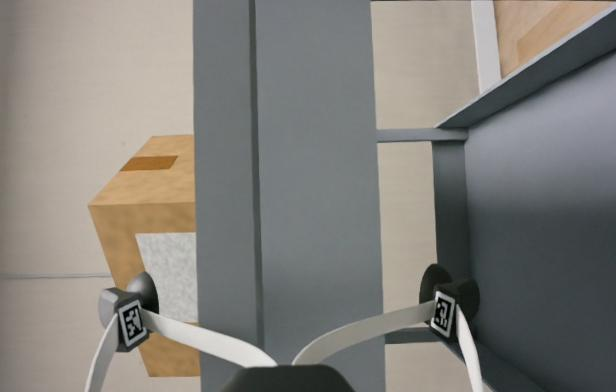

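move(
  blocking=false,
  r1={"joints":{"gripper_m":-0.02}},
)

wait(
  seconds=3,
)

move(
  blocking=false,
  r1={"base":{"translate_m":-0.1,"strafe_m":0.0},"pace":"slow"},
)

wait(
  seconds=3,
  cameras=["r1_head_camera","r1_wrist_camera"],
)

Scene clock: 2095.90 s.
move: r1 moving
r1.base_odometry: x=+0.246 y=+1.278 heading=-0.241
r1.turned_by_wheels: +0.000
r1.turned_by_imu: +0.000
r1.base_tilt: forward=-1.6 right=+1.3
r1.lidar_m: 0.64 2.07 2.70 2.68 1.18 1.16 0.79 0.81 1.07 1.98 2.06 0.67
r1.base_status: not commanded
r1.joint_positions: lift_m=+0.648 arm_m=+0.265 wrist_yaw_rad=+0.000 wrist_pitch_rad=+0.001 wrist_roll_rad=+1.568 gripper_m=+0.123
r1.joint_status: gripper_m moving
r1.measured_speeds: translate_m=+0.000 strafe_m=+0.000 rotate_rad=+0.000 lift_m=+0.000 arm_m=+0.001 wrist_yaw_rad=+0.000 wrist_pitch_rad=-0.003 wrist_roll_rad=+0.000
r1.motor_effort: lift_m=+19(19) arm_m=+6(7) wheel_0=+3(4) wheel_1=+2(2) wheel_2=-2(2)
r1.servo_current: wrist_yaw_rad=46(59) wrist_pitch_rad=33(46) wrist_roll_rad=52(65) gripper_m=98(98)
r1.contact_limits: arm_m 0
r1.hand_pose: x=+0.7240 y=-0.0875 z=+0.8260 quat_wxyz=(+0.708, +0.706, +0.000, +0.000) (m; r1's base frame)
r1.wrist_depth_mm: - - 168 230 230 1464 1229 / - - - 229 229 - - / - 580 185 226 227 - - / - 462 445 225 226 - - / - 480 469 224 224 - - / - 190 170 224 198 186 - / - 189 163 148 - - -
r2: as last shown
r2.base_tilt: forward=-0.7 right=+0.1
r2.lidar_m: 1.39 0.46 1.94 3.19 3.28 4.25 - 2.39 1.66 1.54 1.60 1.48
r2.motor_effort: lift_m=+21(21) arm_m=+5(6) wheel_0=+8(9) wheel_1=-4(4) wheel_2=+2(2)
r2.servo_current: wrist_yaw_rad=52(52) wrist_pitch_rad=46(46) wrist_roll_rad=59(59) gripper_m=91(104)
r2.wrist_depth_mm: - - 244 163 239 237 236 / - - 245 163 240 238 236 / - - 247 165 241 239 236 / - - 248 165 243 240 238 / - - 248 167 244 242 241 / - - 185 167 181 242 241 / - - 251 - 245 244 243
pictures: none

Scene clock: 2097.77 s.
earlier move: r1 done
r1.base_odometry: x=+0.246 y=+1.278 heading=-0.241
r1.turned_by_wheels: +0.000
r1.turned_by_imu: +0.000
r1.base_tilt: forward=-1.6 right=+1.3
r1.lidar_m: 0.65 2.04 2.71 2.70 1.19 1.17 0.78 0.78 1.05 1.98 2.05 0.67
r1.base_status: not commanded
r1.joint_positions: lift_m=+0.648 arm_m=+0.265 wrist_yaw_rad=+0.000 wrist_pitch_rad=+0.000 wrist_roll_rad=+1.568 gripper_m=-0.018
r1.joint_status: all done
r1.measured_speeds: all 0
r1.motor_effort: lift_m=+19(19) arm_m=+5(7) wheel_0=+3(4) wheel_1=+2(2) wheel_2=-2(2)
r1.servo_current: wrist_yaw_rad=52(72) wrist_pitch_rad=33(46) wrist_roll_rad=65(72) gripper_m=124(338)
r1.contact_limits: arm_m 0
r1.hand_pose: x=+0.7241 y=-0.0875 z=+0.8263 quat_wxyz=(+0.708, +0.706, +0.000, +0.000) (m; r1's base frame)
r1.wrist_depth_mm: - - 178 230 - 1576 1229 / - - 173 228 - - - / - 580 167 228 229 - - / - 459 165 226 226 - - / - 469 459 225 224 - - / - 500 163 224 197 - - / 129 168 162 223 167 147 -
r2.base_odometry: x=-2.171 y=-2.248 heading=-2.157
r2.turned_by_wheels: +0.000
r2.turned_by_imu: +0.000
r2.base_tilt: forward=-0.7 right=+0.0
r2.lidar_m: 1.38 0.46 1.96 3.21 3.30 4.26 - 2.38 1.65 1.53 1.60 1.48
r2.base_status: not commanded
r2.joint_positions: lift_m=+0.850 arm_m=+0.205 wrist_yaw_rad=+1.674 wrist_pitch_rad=+0.002 wrist_roll_rad=+0.000 gripper_m=-0.029
r2.joint_status: not commanded
r2.measured_speeds: all 0
r2.motor_effort: lift_m=+21(21) arm_m=+5(6) wheel_0=+8(9) wheel_1=-4(5) wheel_2=+2(2)
r2.servo_current: wrist_yaw_rad=46(59) wrist_pitch_rad=39(52) wrist_roll_rad=46(59) gripper_m=98(104)
r2.hand_pose: x=+0.4329 y=+0.2959 z=+1.0275 quat_wxyz=(+0.670, -0.001, +0.001, +0.743) (m; r2's base frame)
r2.wrist_depth_mm: - - 244 162 239 238 235 / - - 245 164 240 238 236 / - - 247 164 241 239 237 / - - 247 165 243 241 239 / - - 248 167 244 242 239 / - - 185 166 181 243 242 / - - 252 - 246 243 242
wait: 1.87 of 3 s (r1 has come to rest)
pictures: none

Scene clock: 2098.27 s.
move: r1 moving
r1.base_odometry: x=+0.235 y=+1.281 heading=-0.241
r1.turned_by_wheels: +0.000
r1.turned_by_imu: +0.000
r1.base_tilt: forward=-1.5 right=+1.4
r1.lidar_m: 0.65 2.06 2.71 2.69 1.15 1.17 0.78 0.77 1.07 2.01 2.04 0.69
r1.base_status: translate_m moving; strafe_m moving
r1.joint_positions: lift_m=+0.648 arm_m=+0.265 wrist_yaw_rad=-0.001 wrist_pitch_rad=-0.001 wrist_roll_rad=+1.568 gripper_m=-0.018
r1.joint_status: not commanded
r1.measured_speeds: translate_m=-0.043 strafe_m=-0.001 rotate_rad=+0.006 lift_m=+0.000 arm_m=+0.000 wrist_yaw_rad=+0.000 wrist_pitch_rad=+0.000 wrist_roll_rad=+0.000
r1.motor_effort: lift_m=+19(19) arm_m=+1(5) wheel_0=-7(7) wheel_1=-4(5) wheel_2=+7(7)
r1.servo_current: wrist_yaw_rad=52(52) wrist_pitch_rad=39(46) wrist_roll_rad=46(59) gripper_m=98(130)
r1.contact_limits: arm_m 0
r1.hand_pose: x=+0.7242 y=-0.0877 z=+0.8265 quat_wxyz=(+0.708, +0.706, -0.001, +0.000) (m; r1's base frame)
r1.wrist_depth_mm: - - 177 237 236 1499 1182 / - - 175 236 236 - - / - 585 175 235 235 - - / - 469 455 233 - - - / - 488 477 232 231 - - / - 525 179 232 180 - - / - 148 174 229 176 141 -
r2: as last shown
r2.lidar_m: 1.39 0.47 1.93 3.19 3.29 4.29 - 2.38 1.62 1.55 1.59 1.48
r2.motor_effort: lift_m=+21(21) arm_m=+6(6) wheel_0=+9(9) wheel_1=-4(5) wheel_2=+2(3)
r2.servo_current: wrist_yaw_rad=52(59) wrist_pitch_rad=39(46) wrist_roll_rad=26(59) gripper_m=98(98)
r2.wrist_depth_mm: - - 243 163 238 236 236 / - - 245 163 240 238 236 / - - 246 164 241 240 237 / - - 247 165 242 240 239 / - - 249 167 243 242 239 / - - 185 166 181 243 241 / - - 250 - 246 244 243
pictures: none

Scene clock: 2100.07 s.
earlier move: r1 done
r1.base_odometry: x=+0.150 y=+1.302 heading=-0.242
r1.turned_by_wheels: -0.001
r1.turned_by_imu: -0.001
r1.base_tilt: forward=-1.6 right=+1.3
r1.lidar_m: 0.67 2.16 2.80 2.71 1.09 1.13 0.74 0.68 0.96 2.00 2.07 0.67
r1.base_status: done
r1.joint_positions: lift_m=+0.648 arm_m=+0.265 wrist_yaw_rad=-0.002 wrist_pitch_rad=-0.001 wrist_roll_rad=+1.569 gripper_m=-0.018
r1.joint_status: not commanded
r1.measured_speeds: all 0
r1.motor_effort: lift_m=+19(19) arm_m=-4(5) wheel_0=-9(11) wheel_1=-5(8) wheel_2=+1(11)
r1.servo_current: wrist_yaw_rad=39(65) wrist_pitch_rad=46(52) wrist_roll_rad=59(65) gripper_m=98(130)
r1.contact_limits: arm_m 0
r1.hand_pose: x=+0.7242 y=-0.0879 z=+0.8265 quat_wxyz=(+0.708, +0.706, -0.001, +0.000) (m; r1's base frame)
r1.wrist_depth_mm: - - 175 231 234 1499 1281 / - - - 232 233 - - / - 564 525 232 232 - - / - 469 449 232 231 - - / - 492 488 231 232 - - / - 521 179 231 178 - - / - 148 171 232 179 141 -
r2.base_odometry: x=-2.171 y=-2.248 heading=-2.157
r2.turned_by_wheels: +0.000
r2.turned_by_imu: +0.000
r2.base_tilt: forward=-0.7 right=+0.0
r2.lidar_m: 1.39 0.46 1.92 3.19 3.28 4.25 - 2.37 1.65 1.53 1.59 1.48
r2.base_status: not commanded
r2.joint_positions: lift_m=+0.850 arm_m=+0.205 wrist_yaw_rad=+1.674 wrist_pitch_rad=+0.002 wrist_roll_rad=+0.000 gripper_m=-0.029
r2.joint_status: not commanded
r2.measured_speeds: all 0
r2.motor_effort: lift_m=+21(21) arm_m=+5(6) wheel_0=+9(9) wheel_1=-4(5) wheel_2=+2(3)
r2.servo_current: wrist_yaw_rad=52(65) wrist_pitch_rad=39(46) wrist_roll_rad=46(59) gripper_m=98(104)
r2.hand_pose: x=+0.4329 y=+0.2959 z=+1.0275 quat_wxyz=(+0.670, -0.001, +0.001, +0.743) (m; r2's base frame)
r2.wrist_depth_mm: - - 243 163 238 238 235 / - - 245 163 240 238 236 / - - 246 164 242 240 237 / - - 248 164 243 239 239 / - - 248 167 243 242 240 / - - 185 166 181 243 241 / - - 250 - 247 244 243
wait: 1.80 of 3 s (r1 has come to rest)
pictures: r1_head_camera, r1_wrist_camera
Images, in order (width x height): r1_head_camera 420x560, r1_wrist_camera 616x392.

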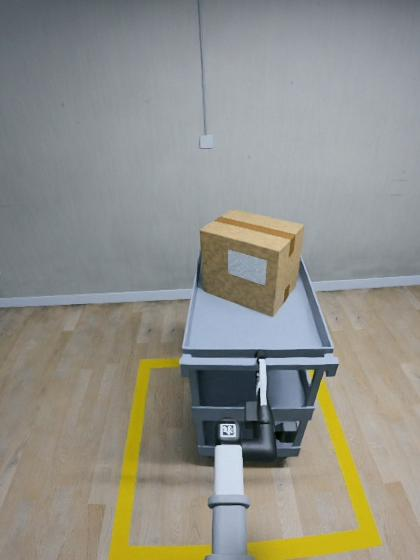

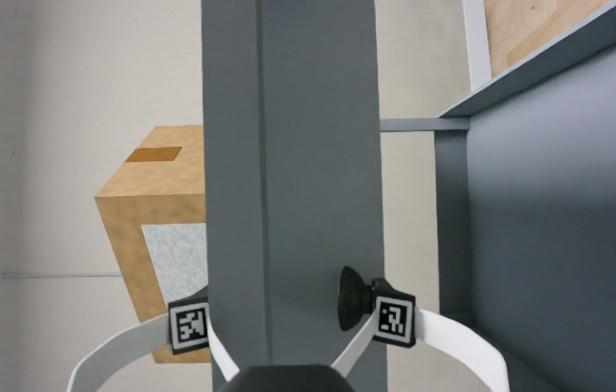

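move(
  blocking=false,
  r1={"base":{"translate_m":-0.1,"strafe_m":0.0},"pace":"slow"},
)

wait(
  seconds=3,
  cameras=["r1_head_camera","r1_head_right_camera"],
)

Scene clock: 2103.77 s.
move: r1 moving
r1.base_odometry: x=+0.137 y=+1.305 heading=-0.243
r1.turned_by_wheels: -0.001
r1.turned_by_imu: -0.001
r1.base_tilt: forward=-1.5 right=+1.3
r1.lidar_m: 0.64 2.16 2.81 2.70 1.06 1.14 0.72 0.67 0.95 2.00 2.07 0.68
r1.base_status: translate_m moving; strafe_m moving
r1.joint_positions: lift_m=+0.648 arm_m=+0.265 wrist_yaw_rad=-0.002 wrist_pitch_rad=-0.001 wrist_roll_rad=+1.569 gripper_m=-0.018
r1.joint_status: not commanded
r1.measured_speeds: translate_m=-0.048 strafe_m=+0.000 rotate_rad=+0.002 lift_m=+0.000 arm_m=+0.000 wrist_yaw_rad=+0.000 wrist_pitch_rad=+0.000 wrist_roll_rad=+0.000
r1.motor_effort: lift_m=+19(19) arm_m=-4(4) wheel_0=-10(13) wheel_1=-8(9) wheel_2=+4(7)
r1.servo_current: wrist_yaw_rad=46(59) wrist_pitch_rad=46(46) wrist_roll_rad=52(65) gripper_m=98(104)
r1.contact_limits: arm_m 0
r1.hand_pose: x=+0.7242 y=-0.0879 z=+0.8265 quat_wxyz=(+0.708, +0.706, -0.001, +0.000) (m; r1's base frame)
r1.wrist_depth_mm: - - 173 231 231 1499 1205 / - - - 231 231 - - / - 554 521 231 232 - - / - 466 459 233 230 - - / - 492 484 232 232 - - / - 525 181 232 179 - - / - 148 172 231 180 140 -
r2: as last shown
r2.base_tilt: forward=-0.6 right=+0.1
r2.lidar_m: 1.39 0.48 1.94 3.21 3.28 4.26 - 2.39 1.66 1.55 1.61 1.48
r2.motor_effort: lift_m=+21(21) arm_m=+5(6) wheel_0=+9(9) wheel_1=-4(4) wheel_2=+2(2)
r2.servo_current: wrist_yaw_rad=59(65) wrist_pitch_rad=39(46) wrist_roll_rad=39(59) gripper_m=98(104)
r2.wrist_depth_mm: - - 243 163 239 236 235 / - - 246 163 240 237 236 / - - 245 165 242 239 237 / - - 247 165 242 240 239 / - - 248 167 245 241 240 / - - 185 166 181 243 241 / - - 251 - 246 245 243
pictures: none

Scene clock: 2105.53 s.
earlier move: r1 done
r1.base_odometry: x=+0.053 y=+1.326 heading=-0.244
r1.turned_by_wheels: +0.000
r1.turned_by_imu: -0.001
r1.base_tilt: forward=-1.6 right=+1.3
r1.lidar_m: 0.65 2.25 2.83 2.70 1.01 3.80 0.72 0.59 0.79 1.91 2.05 0.67
r1.base_status: done
r1.joint_positions: lift_m=+0.648 arm_m=+0.265 wrist_yaw_rad=-0.002 wrist_pitch_rad=-0.001 wrist_roll_rad=+1.569 gripper_m=-0.018
r1.joint_status: not commanded
r1.measured_speeds: all 0
r1.motor_effort: lift_m=+19(19) arm_m=-4(4) wheel_0=-9(13) wheel_1=-4(9) wheel_2=-2(7)
r1.servo_current: wrist_yaw_rad=46(65) wrist_pitch_rad=33(52) wrist_roll_rad=46(65) gripper_m=104(104)
r1.contact_limits: arm_m 0
r1.hand_pose: x=+0.7241 y=-0.0880 z=+0.8265 quat_wxyz=(+0.708, +0.706, -0.001, +0.000) (m; r1's base frame)
r1.wrist_depth_mm: - - - 217 217 1618 - / - - 162 220 220 - - / - 504 462 222 223 - - / - 466 449 226 225 - - / - 521 508 228 228 - - / - 559 181 232 180 - - / - 148 173 233 - 124 -
r2.base_odometry: x=-2.171 y=-2.248 heading=-2.157
r2.turned_by_wheels: +0.000
r2.turned_by_imu: +0.000
r2.base_tilt: forward=-0.7 right=+0.0
r2.lidar_m: 1.37 0.45 1.94 3.19 3.26 4.24 - 2.41 1.64 1.55 1.59 1.48
r2.base_status: not commanded
r2.joint_positions: lift_m=+0.850 arm_m=+0.205 wrist_yaw_rad=+1.674 wrist_pitch_rad=+0.002 wrist_roll_rad=+0.000 gripper_m=-0.029
r2.joint_status: not commanded
r2.measured_speeds: all 0
r2.motor_effort: lift_m=+21(21) arm_m=+5(6) wheel_0=+8(9) wheel_1=-4(4) wheel_2=+2(2)
r2.servo_current: wrist_yaw_rad=52(65) wrist_pitch_rad=39(46) wrist_roll_rad=52(59) gripper_m=98(104)
r2.hand_pose: x=+0.4329 y=+0.2959 z=+1.0275 quat_wxyz=(+0.670, -0.001, +0.001, +0.743) (m; r2's base frame)
r2.wrist_depth_mm: - - 244 163 238 237 235 / - - 245 164 239 237 236 / - - 246 165 241 239 236 / - - 248 165 242 240 239 / - - 249 167 244 242 239 / - - 185 167 181 244 242 / - - 251 - 247 243 242
wait: 1.77 of 3 s (r1 has come to rest)
pictures: r1_head_camera, r1_head_right_camera
Images, in order (width x height): r1_head_camera 420x560, r1_head_right_camera 420x672.

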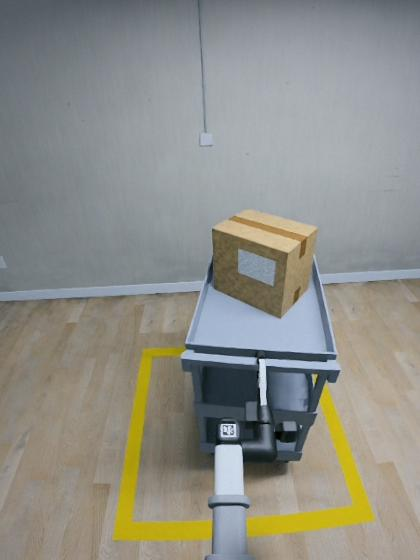

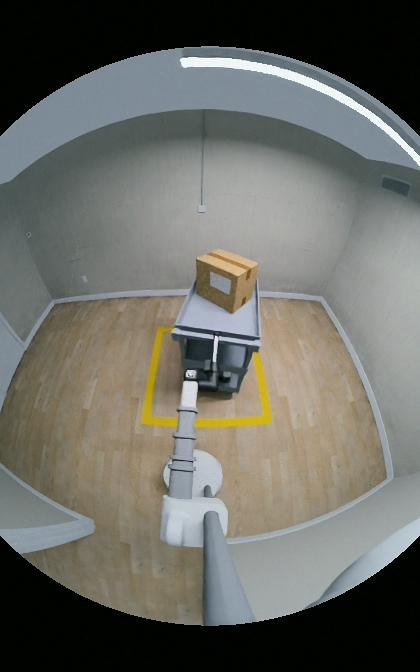

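zoom_image(
  camera="r1_head_camera",
  region=[180, 190, 350, 370],
)

move(
  blocking=false,
  r1={"joints":{"gripper_m":0.135}},
)

wait(
  seconds=3,
)

move(
  blocking=false,
  r1={"joints":{"arm_m":0.0},"pace":"slow"},
)

wait(
  seconds=5,
  cameras=["r1_head_camera","r1_head_left_camera"],
)

Scaled by 2.800 from the camera's 420x560 image, which has a finer 600x800 frame.

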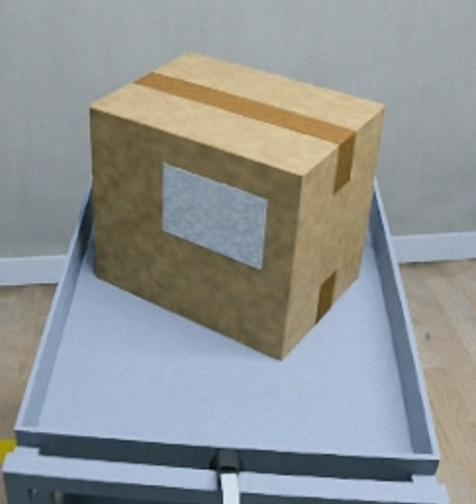

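Scene clock: 2116.53 s.
move: r1 moving
r1.base_odometry: x=+0.053 y=+1.326 heading=-0.244
r1.turned_by_wheels: +0.000
r1.turned_by_imu: +0.000
r1.base_tilt: forward=-1.6 right=+1.3
r1.lidar_m: 0.66 2.24 2.80 2.65 1.03 3.83 0.72 0.58 0.81 1.90 2.06 0.64
r1.base_status: not commanded
r1.joint_positions: lift_m=+0.648 arm_m=+0.265 wrist_yaw_rad=-0.003 wrist_pitch_rad=-0.001 wrist_roll_rad=+1.569 gripper_m=+0.005
r1.joint_status: gripper_m moving
r1.measured_speeds: all 0
r1.motor_effort: lift_m=+19(19) arm_m=-3(4) wheel_0=-8(9) wheel_1=-4(5) wheel_2=-2(2)
r1.servo_current: wrist_yaw_rad=52(59) wrist_pitch_rad=39(46) wrist_roll_rad=39(65) gripper_m=39(85)
r1.contact_limits: arm_m 0
r1.hand_pose: x=+0.7240 y=-0.0883 z=+0.8265 quat_wxyz=(+0.708, +0.706, -0.001, -0.001) (m; r1's base frame)
r1.wrist_depth_mm: - - - 220 220 1661 1255 / - - 165 224 224 - - / - 512 462 226 226 - - / - 466 462 230 229 - - / - 530 521 232 232 - - / - 569 183 235 180 - - / - 144 176 236 - - -
r2: as last shown
r2.base_tilt: forward=-0.7 right=+0.1
r2.lidar_m: 1.39 0.48 1.94 3.20 3.26 4.23 - 2.40 1.63 1.55 1.59 1.46
r2.motor_effort: lift_m=+21(21) arm_m=+6(6) wheel_0=+8(9) wheel_1=-4(5) wheel_2=+2(3)
r2.servo_current: wrist_yaw_rad=46(52) wrist_pitch_rad=39(46) wrist_roll_rad=46(59) gripper_m=98(104)
r2.wrist_depth_mm: - - 243 162 238 236 235 / - - 245 163 240 237 236 / - - 245 165 241 238 237 / - - 248 165 243 242 238 / - - 249 167 244 242 239 / - - 185 167 181 243 242 / - - 252 - 245 244 242
pictures: none

Scene clock: 2118.40 s.
earlier move: r1 done
r1.base_odometry: x=+0.052 y=+1.326 heading=-0.243
r1.turned_by_wheels: +0.001
r1.turned_by_imu: +0.001
r1.base_tilt: forward=-1.5 right=+1.3
r1.lidar_m: 0.66 2.24 2.84 2.69 1.02 3.81 0.72 0.58 0.81 1.92 2.04 0.66
r1.base_status: not commanded
r1.joint_positions: lift_m=+0.648 arm_m=+0.265 wrist_yaw_rad=-0.003 wrist_pitch_rad=+0.000 wrist_roll_rad=+1.569 gripper_m=+0.135
r1.joint_status: all done
r1.measured_speeds: all 0
r1.motor_effort: lift_m=+19(19) arm_m=-1(4) wheel_0=-4(9) wheel_1=-1(5) wheel_2=-3(3)
r1.servo_current: wrist_yaw_rad=26(72) wrist_pitch_rad=39(46) wrist_roll_rad=52(65) gripper_m=39(91)
r1.contact_limits: arm_m 0
r1.hand_pose: x=+0.7240 y=-0.0883 z=+0.8263 quat_wxyz=(+0.708, +0.706, -0.001, -0.001) (m; r1's base frame)
r1.wrist_depth_mm: - - 186 231 - 1618 - / - - 181 235 - - - / - 500 179 238 240 - - / - 473 180 239 842 - - / - 517 512 242 245 - - / - 193 184 246 186 194 - / - - 186 142 - - -
r2.base_odometry: x=-2.171 y=-2.248 heading=-2.157
r2.turned_by_wheels: +0.000
r2.turned_by_imu: +0.000
r2.base_tilt: forward=-0.7 right=+0.1
r2.lidar_m: 1.38 0.47 1.95 3.21 3.31 4.26 - 2.39 1.65 1.54 1.59 1.47
r2.base_status: not commanded
r2.joint_positions: lift_m=+0.850 arm_m=+0.205 wrist_yaw_rad=+1.674 wrist_pitch_rad=+0.002 wrist_roll_rad=+0.000 gripper_m=-0.029
r2.joint_status: not commanded
r2.measured_speeds: all 0
r2.motor_effort: lift_m=+21(21) arm_m=+5(6) wheel_0=+9(9) wheel_1=-4(5) wheel_2=+2(3)
r2.servo_current: wrist_yaw_rad=46(65) wrist_pitch_rad=46(46) wrist_roll_rad=46(65) gripper_m=91(104)
r2.hand_pose: x=+0.4329 y=+0.2959 z=+1.0275 quat_wxyz=(+0.670, -0.001, +0.001, +0.743) (m; r2's base frame)
r2.wrist_depth_mm: - - 243 163 238 236 235 / - - 245 163 239 237 236 / - - 246 164 241 239 237 / - - 247 165 243 240 239 / - - 248 167 245 241 240 / - - 185 166 181 242 242 / - - 250 - 246 244 243
wait: 1.87 of 3 s (r1 has come to rest)
pictures: none

Scene clock: 2118.90 s.
move: r1 moving
r1.base_odometry: x=+0.052 y=+1.326 heading=-0.243
r1.turned_by_wheels: +0.000
r1.turned_by_imu: +0.000
r1.base_tilt: forward=-1.6 right=+1.3
r1.lidar_m: 0.68 2.23 2.81 2.68 1.03 3.84 0.71 0.58 0.78 1.94 2.07 0.69
r1.base_status: not commanded
r1.joint_positions: lift_m=+0.648 arm_m=+0.252 wrist_yaw_rad=-0.003 wrist_pitch_rad=+0.000 wrist_roll_rad=+1.569 gripper_m=+0.135
r1.joint_status: arm_m moving
r1.measured_speeds: translate_m=+0.000 strafe_m=+0.000 rotate_rad=+0.000 lift_m=+0.000 arm_m=-0.049 wrist_yaw_rad=+0.000 wrist_pitch_rad=+0.000 wrist_roll_rad=+0.000
r1.motor_effort: lift_m=+19(19) arm_m=-5(6) wheel_0=-4(5) wheel_1=-2(2) wheel_2=-2(3)
r1.servo_current: wrist_yaw_rad=46(59) wrist_pitch_rad=46(46) wrist_roll_rad=52(59) gripper_m=39(46)
r1.hand_pose: x=+0.7115 y=-0.0882 z=+0.8263 quat_wxyz=(+0.708, +0.706, -0.001, -0.001) (m; r1's base frame)
r1.wrist_depth_mm: - - 186 242 - 1708 - / - - 186 246 - - - / - 530 480 247 842 - - / - 480 469 253 854 - - / - 530 530 255 256 - - / - 193 195 257 187 194 - / - - 197 142 - - -
r2: as last shown
r2.lidar_m: 1.37 0.47 1.91 3.19 3.27 4.22 - 2.39 1.66 1.55 1.58 1.51
r2.motor_effort: lift_m=+20(21) arm_m=+5(6) wheel_0=+8(9) wheel_1=-5(5) wheel_2=+2(2)
r2.servo_current: wrist_yaw_rad=52(59) wrist_pitch_rad=39(46) wrist_roll_rad=46(52) gripper_m=104(104)
r2.wrist_depth_mm: - - 243 163 239 236 235 / - - 245 163 239 238 236 / - - 247 165 241 239 236 / - - 249 164 243 241 239 / - - 249 167 244 241 241 / - - 185 167 181 243 241 / - - 251 - 246 244 243
pictures: none

Scene clock: 2122.33 s.
earlier move: r1 done
r1.base_odometry: x=+0.052 y=+1.326 heading=-0.243
r1.turned_by_wheels: +0.000
r1.turned_by_imu: +0.000
r1.base_tilt: forward=-1.6 right=+1.3
r1.lidar_m: 0.65 2.24 2.84 2.71 1.02 3.84 0.72 0.59 0.81 1.92 2.06 0.65
r1.base_status: not commanded
r1.joint_positions: lift_m=+0.648 arm_m=+0.000 wrist_yaw_rad=-0.003 wrist_pitch_rad=+0.000 wrist_roll_rad=+1.569 gripper_m=+0.135
r1.joint_status: all done
r1.measured_speeds: all 0
r1.motor_effort: lift_m=+19(19) arm_m=-5(8) wheel_0=-4(5) wheel_1=-2(2) wheel_2=-2(3)
r1.servo_current: wrist_yaw_rad=59(72) wrist_pitch_rad=39(52) wrist_roll_rad=72(72) gripper_m=46(52)
r1.hand_pose: x=+0.4592 y=-0.0882 z=+0.8262 quat_wxyz=(+0.708, +0.706, -0.001, -0.001) (m; r1's base frame)
r1.wrist_depth_mm: - - - - - 1661 1205 / - - - 484 - 492 500 / - - 831 496 - - 500 / - - 741 496 - - 504 / - - 831 508 - - 517 / - 193 185 452 187 196 521 / - - - 142 - - 544
r2.base_odometry: x=-2.171 y=-2.248 heading=-2.157
r2.turned_by_wheels: +0.000
r2.turned_by_imu: +0.000
r2.base_tilt: forward=-0.7 right=+0.0
r2.lidar_m: 1.38 0.45 1.94 3.21 3.29 4.23 - 2.38 1.67 1.55 1.59 1.48
r2.base_status: not commanded
r2.joint_positions: lift_m=+0.850 arm_m=+0.205 wrist_yaw_rad=+1.674 wrist_pitch_rad=+0.002 wrist_roll_rad=+0.000 gripper_m=-0.029
r2.joint_status: not commanded
r2.measured_speeds: all 0
r2.motor_effort: lift_m=+21(21) arm_m=+5(6) wheel_0=+8(9) wheel_1=-4(5) wheel_2=+2(3)
r2.servo_current: wrist_yaw_rad=46(65) wrist_pitch_rad=46(46) wrist_roll_rad=52(65) gripper_m=104(111)
r2.hand_pose: x=+0.4329 y=+0.2959 z=+1.0275 quat_wxyz=(+0.670, -0.001, +0.001, +0.743) (m; r2's base frame)
r2.wrist_depth_mm: - - 243 163 238 236 234 / - - 244 163 240 238 236 / - - 246 165 242 238 236 / - - 248 165 243 241 238 / - - 249 167 244 242 240 / - - 185 166 181 242 241 / - - 251 - 246 244 243
wait: 3.43 of 5 s (r1 has come to rest)
pictures: r1_head_camera, r1_head_left_camera
Images, in order (width x height): r1_head_camera 420x560, r1_head_left_camera 420x672.

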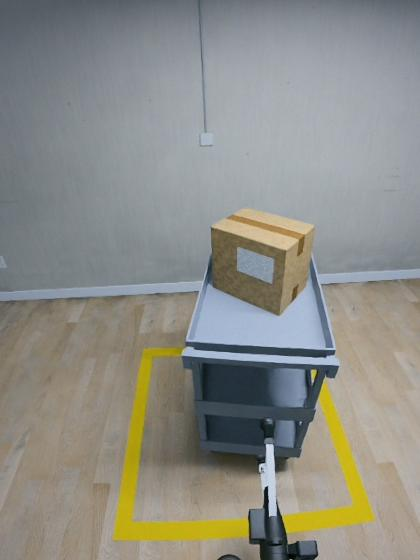

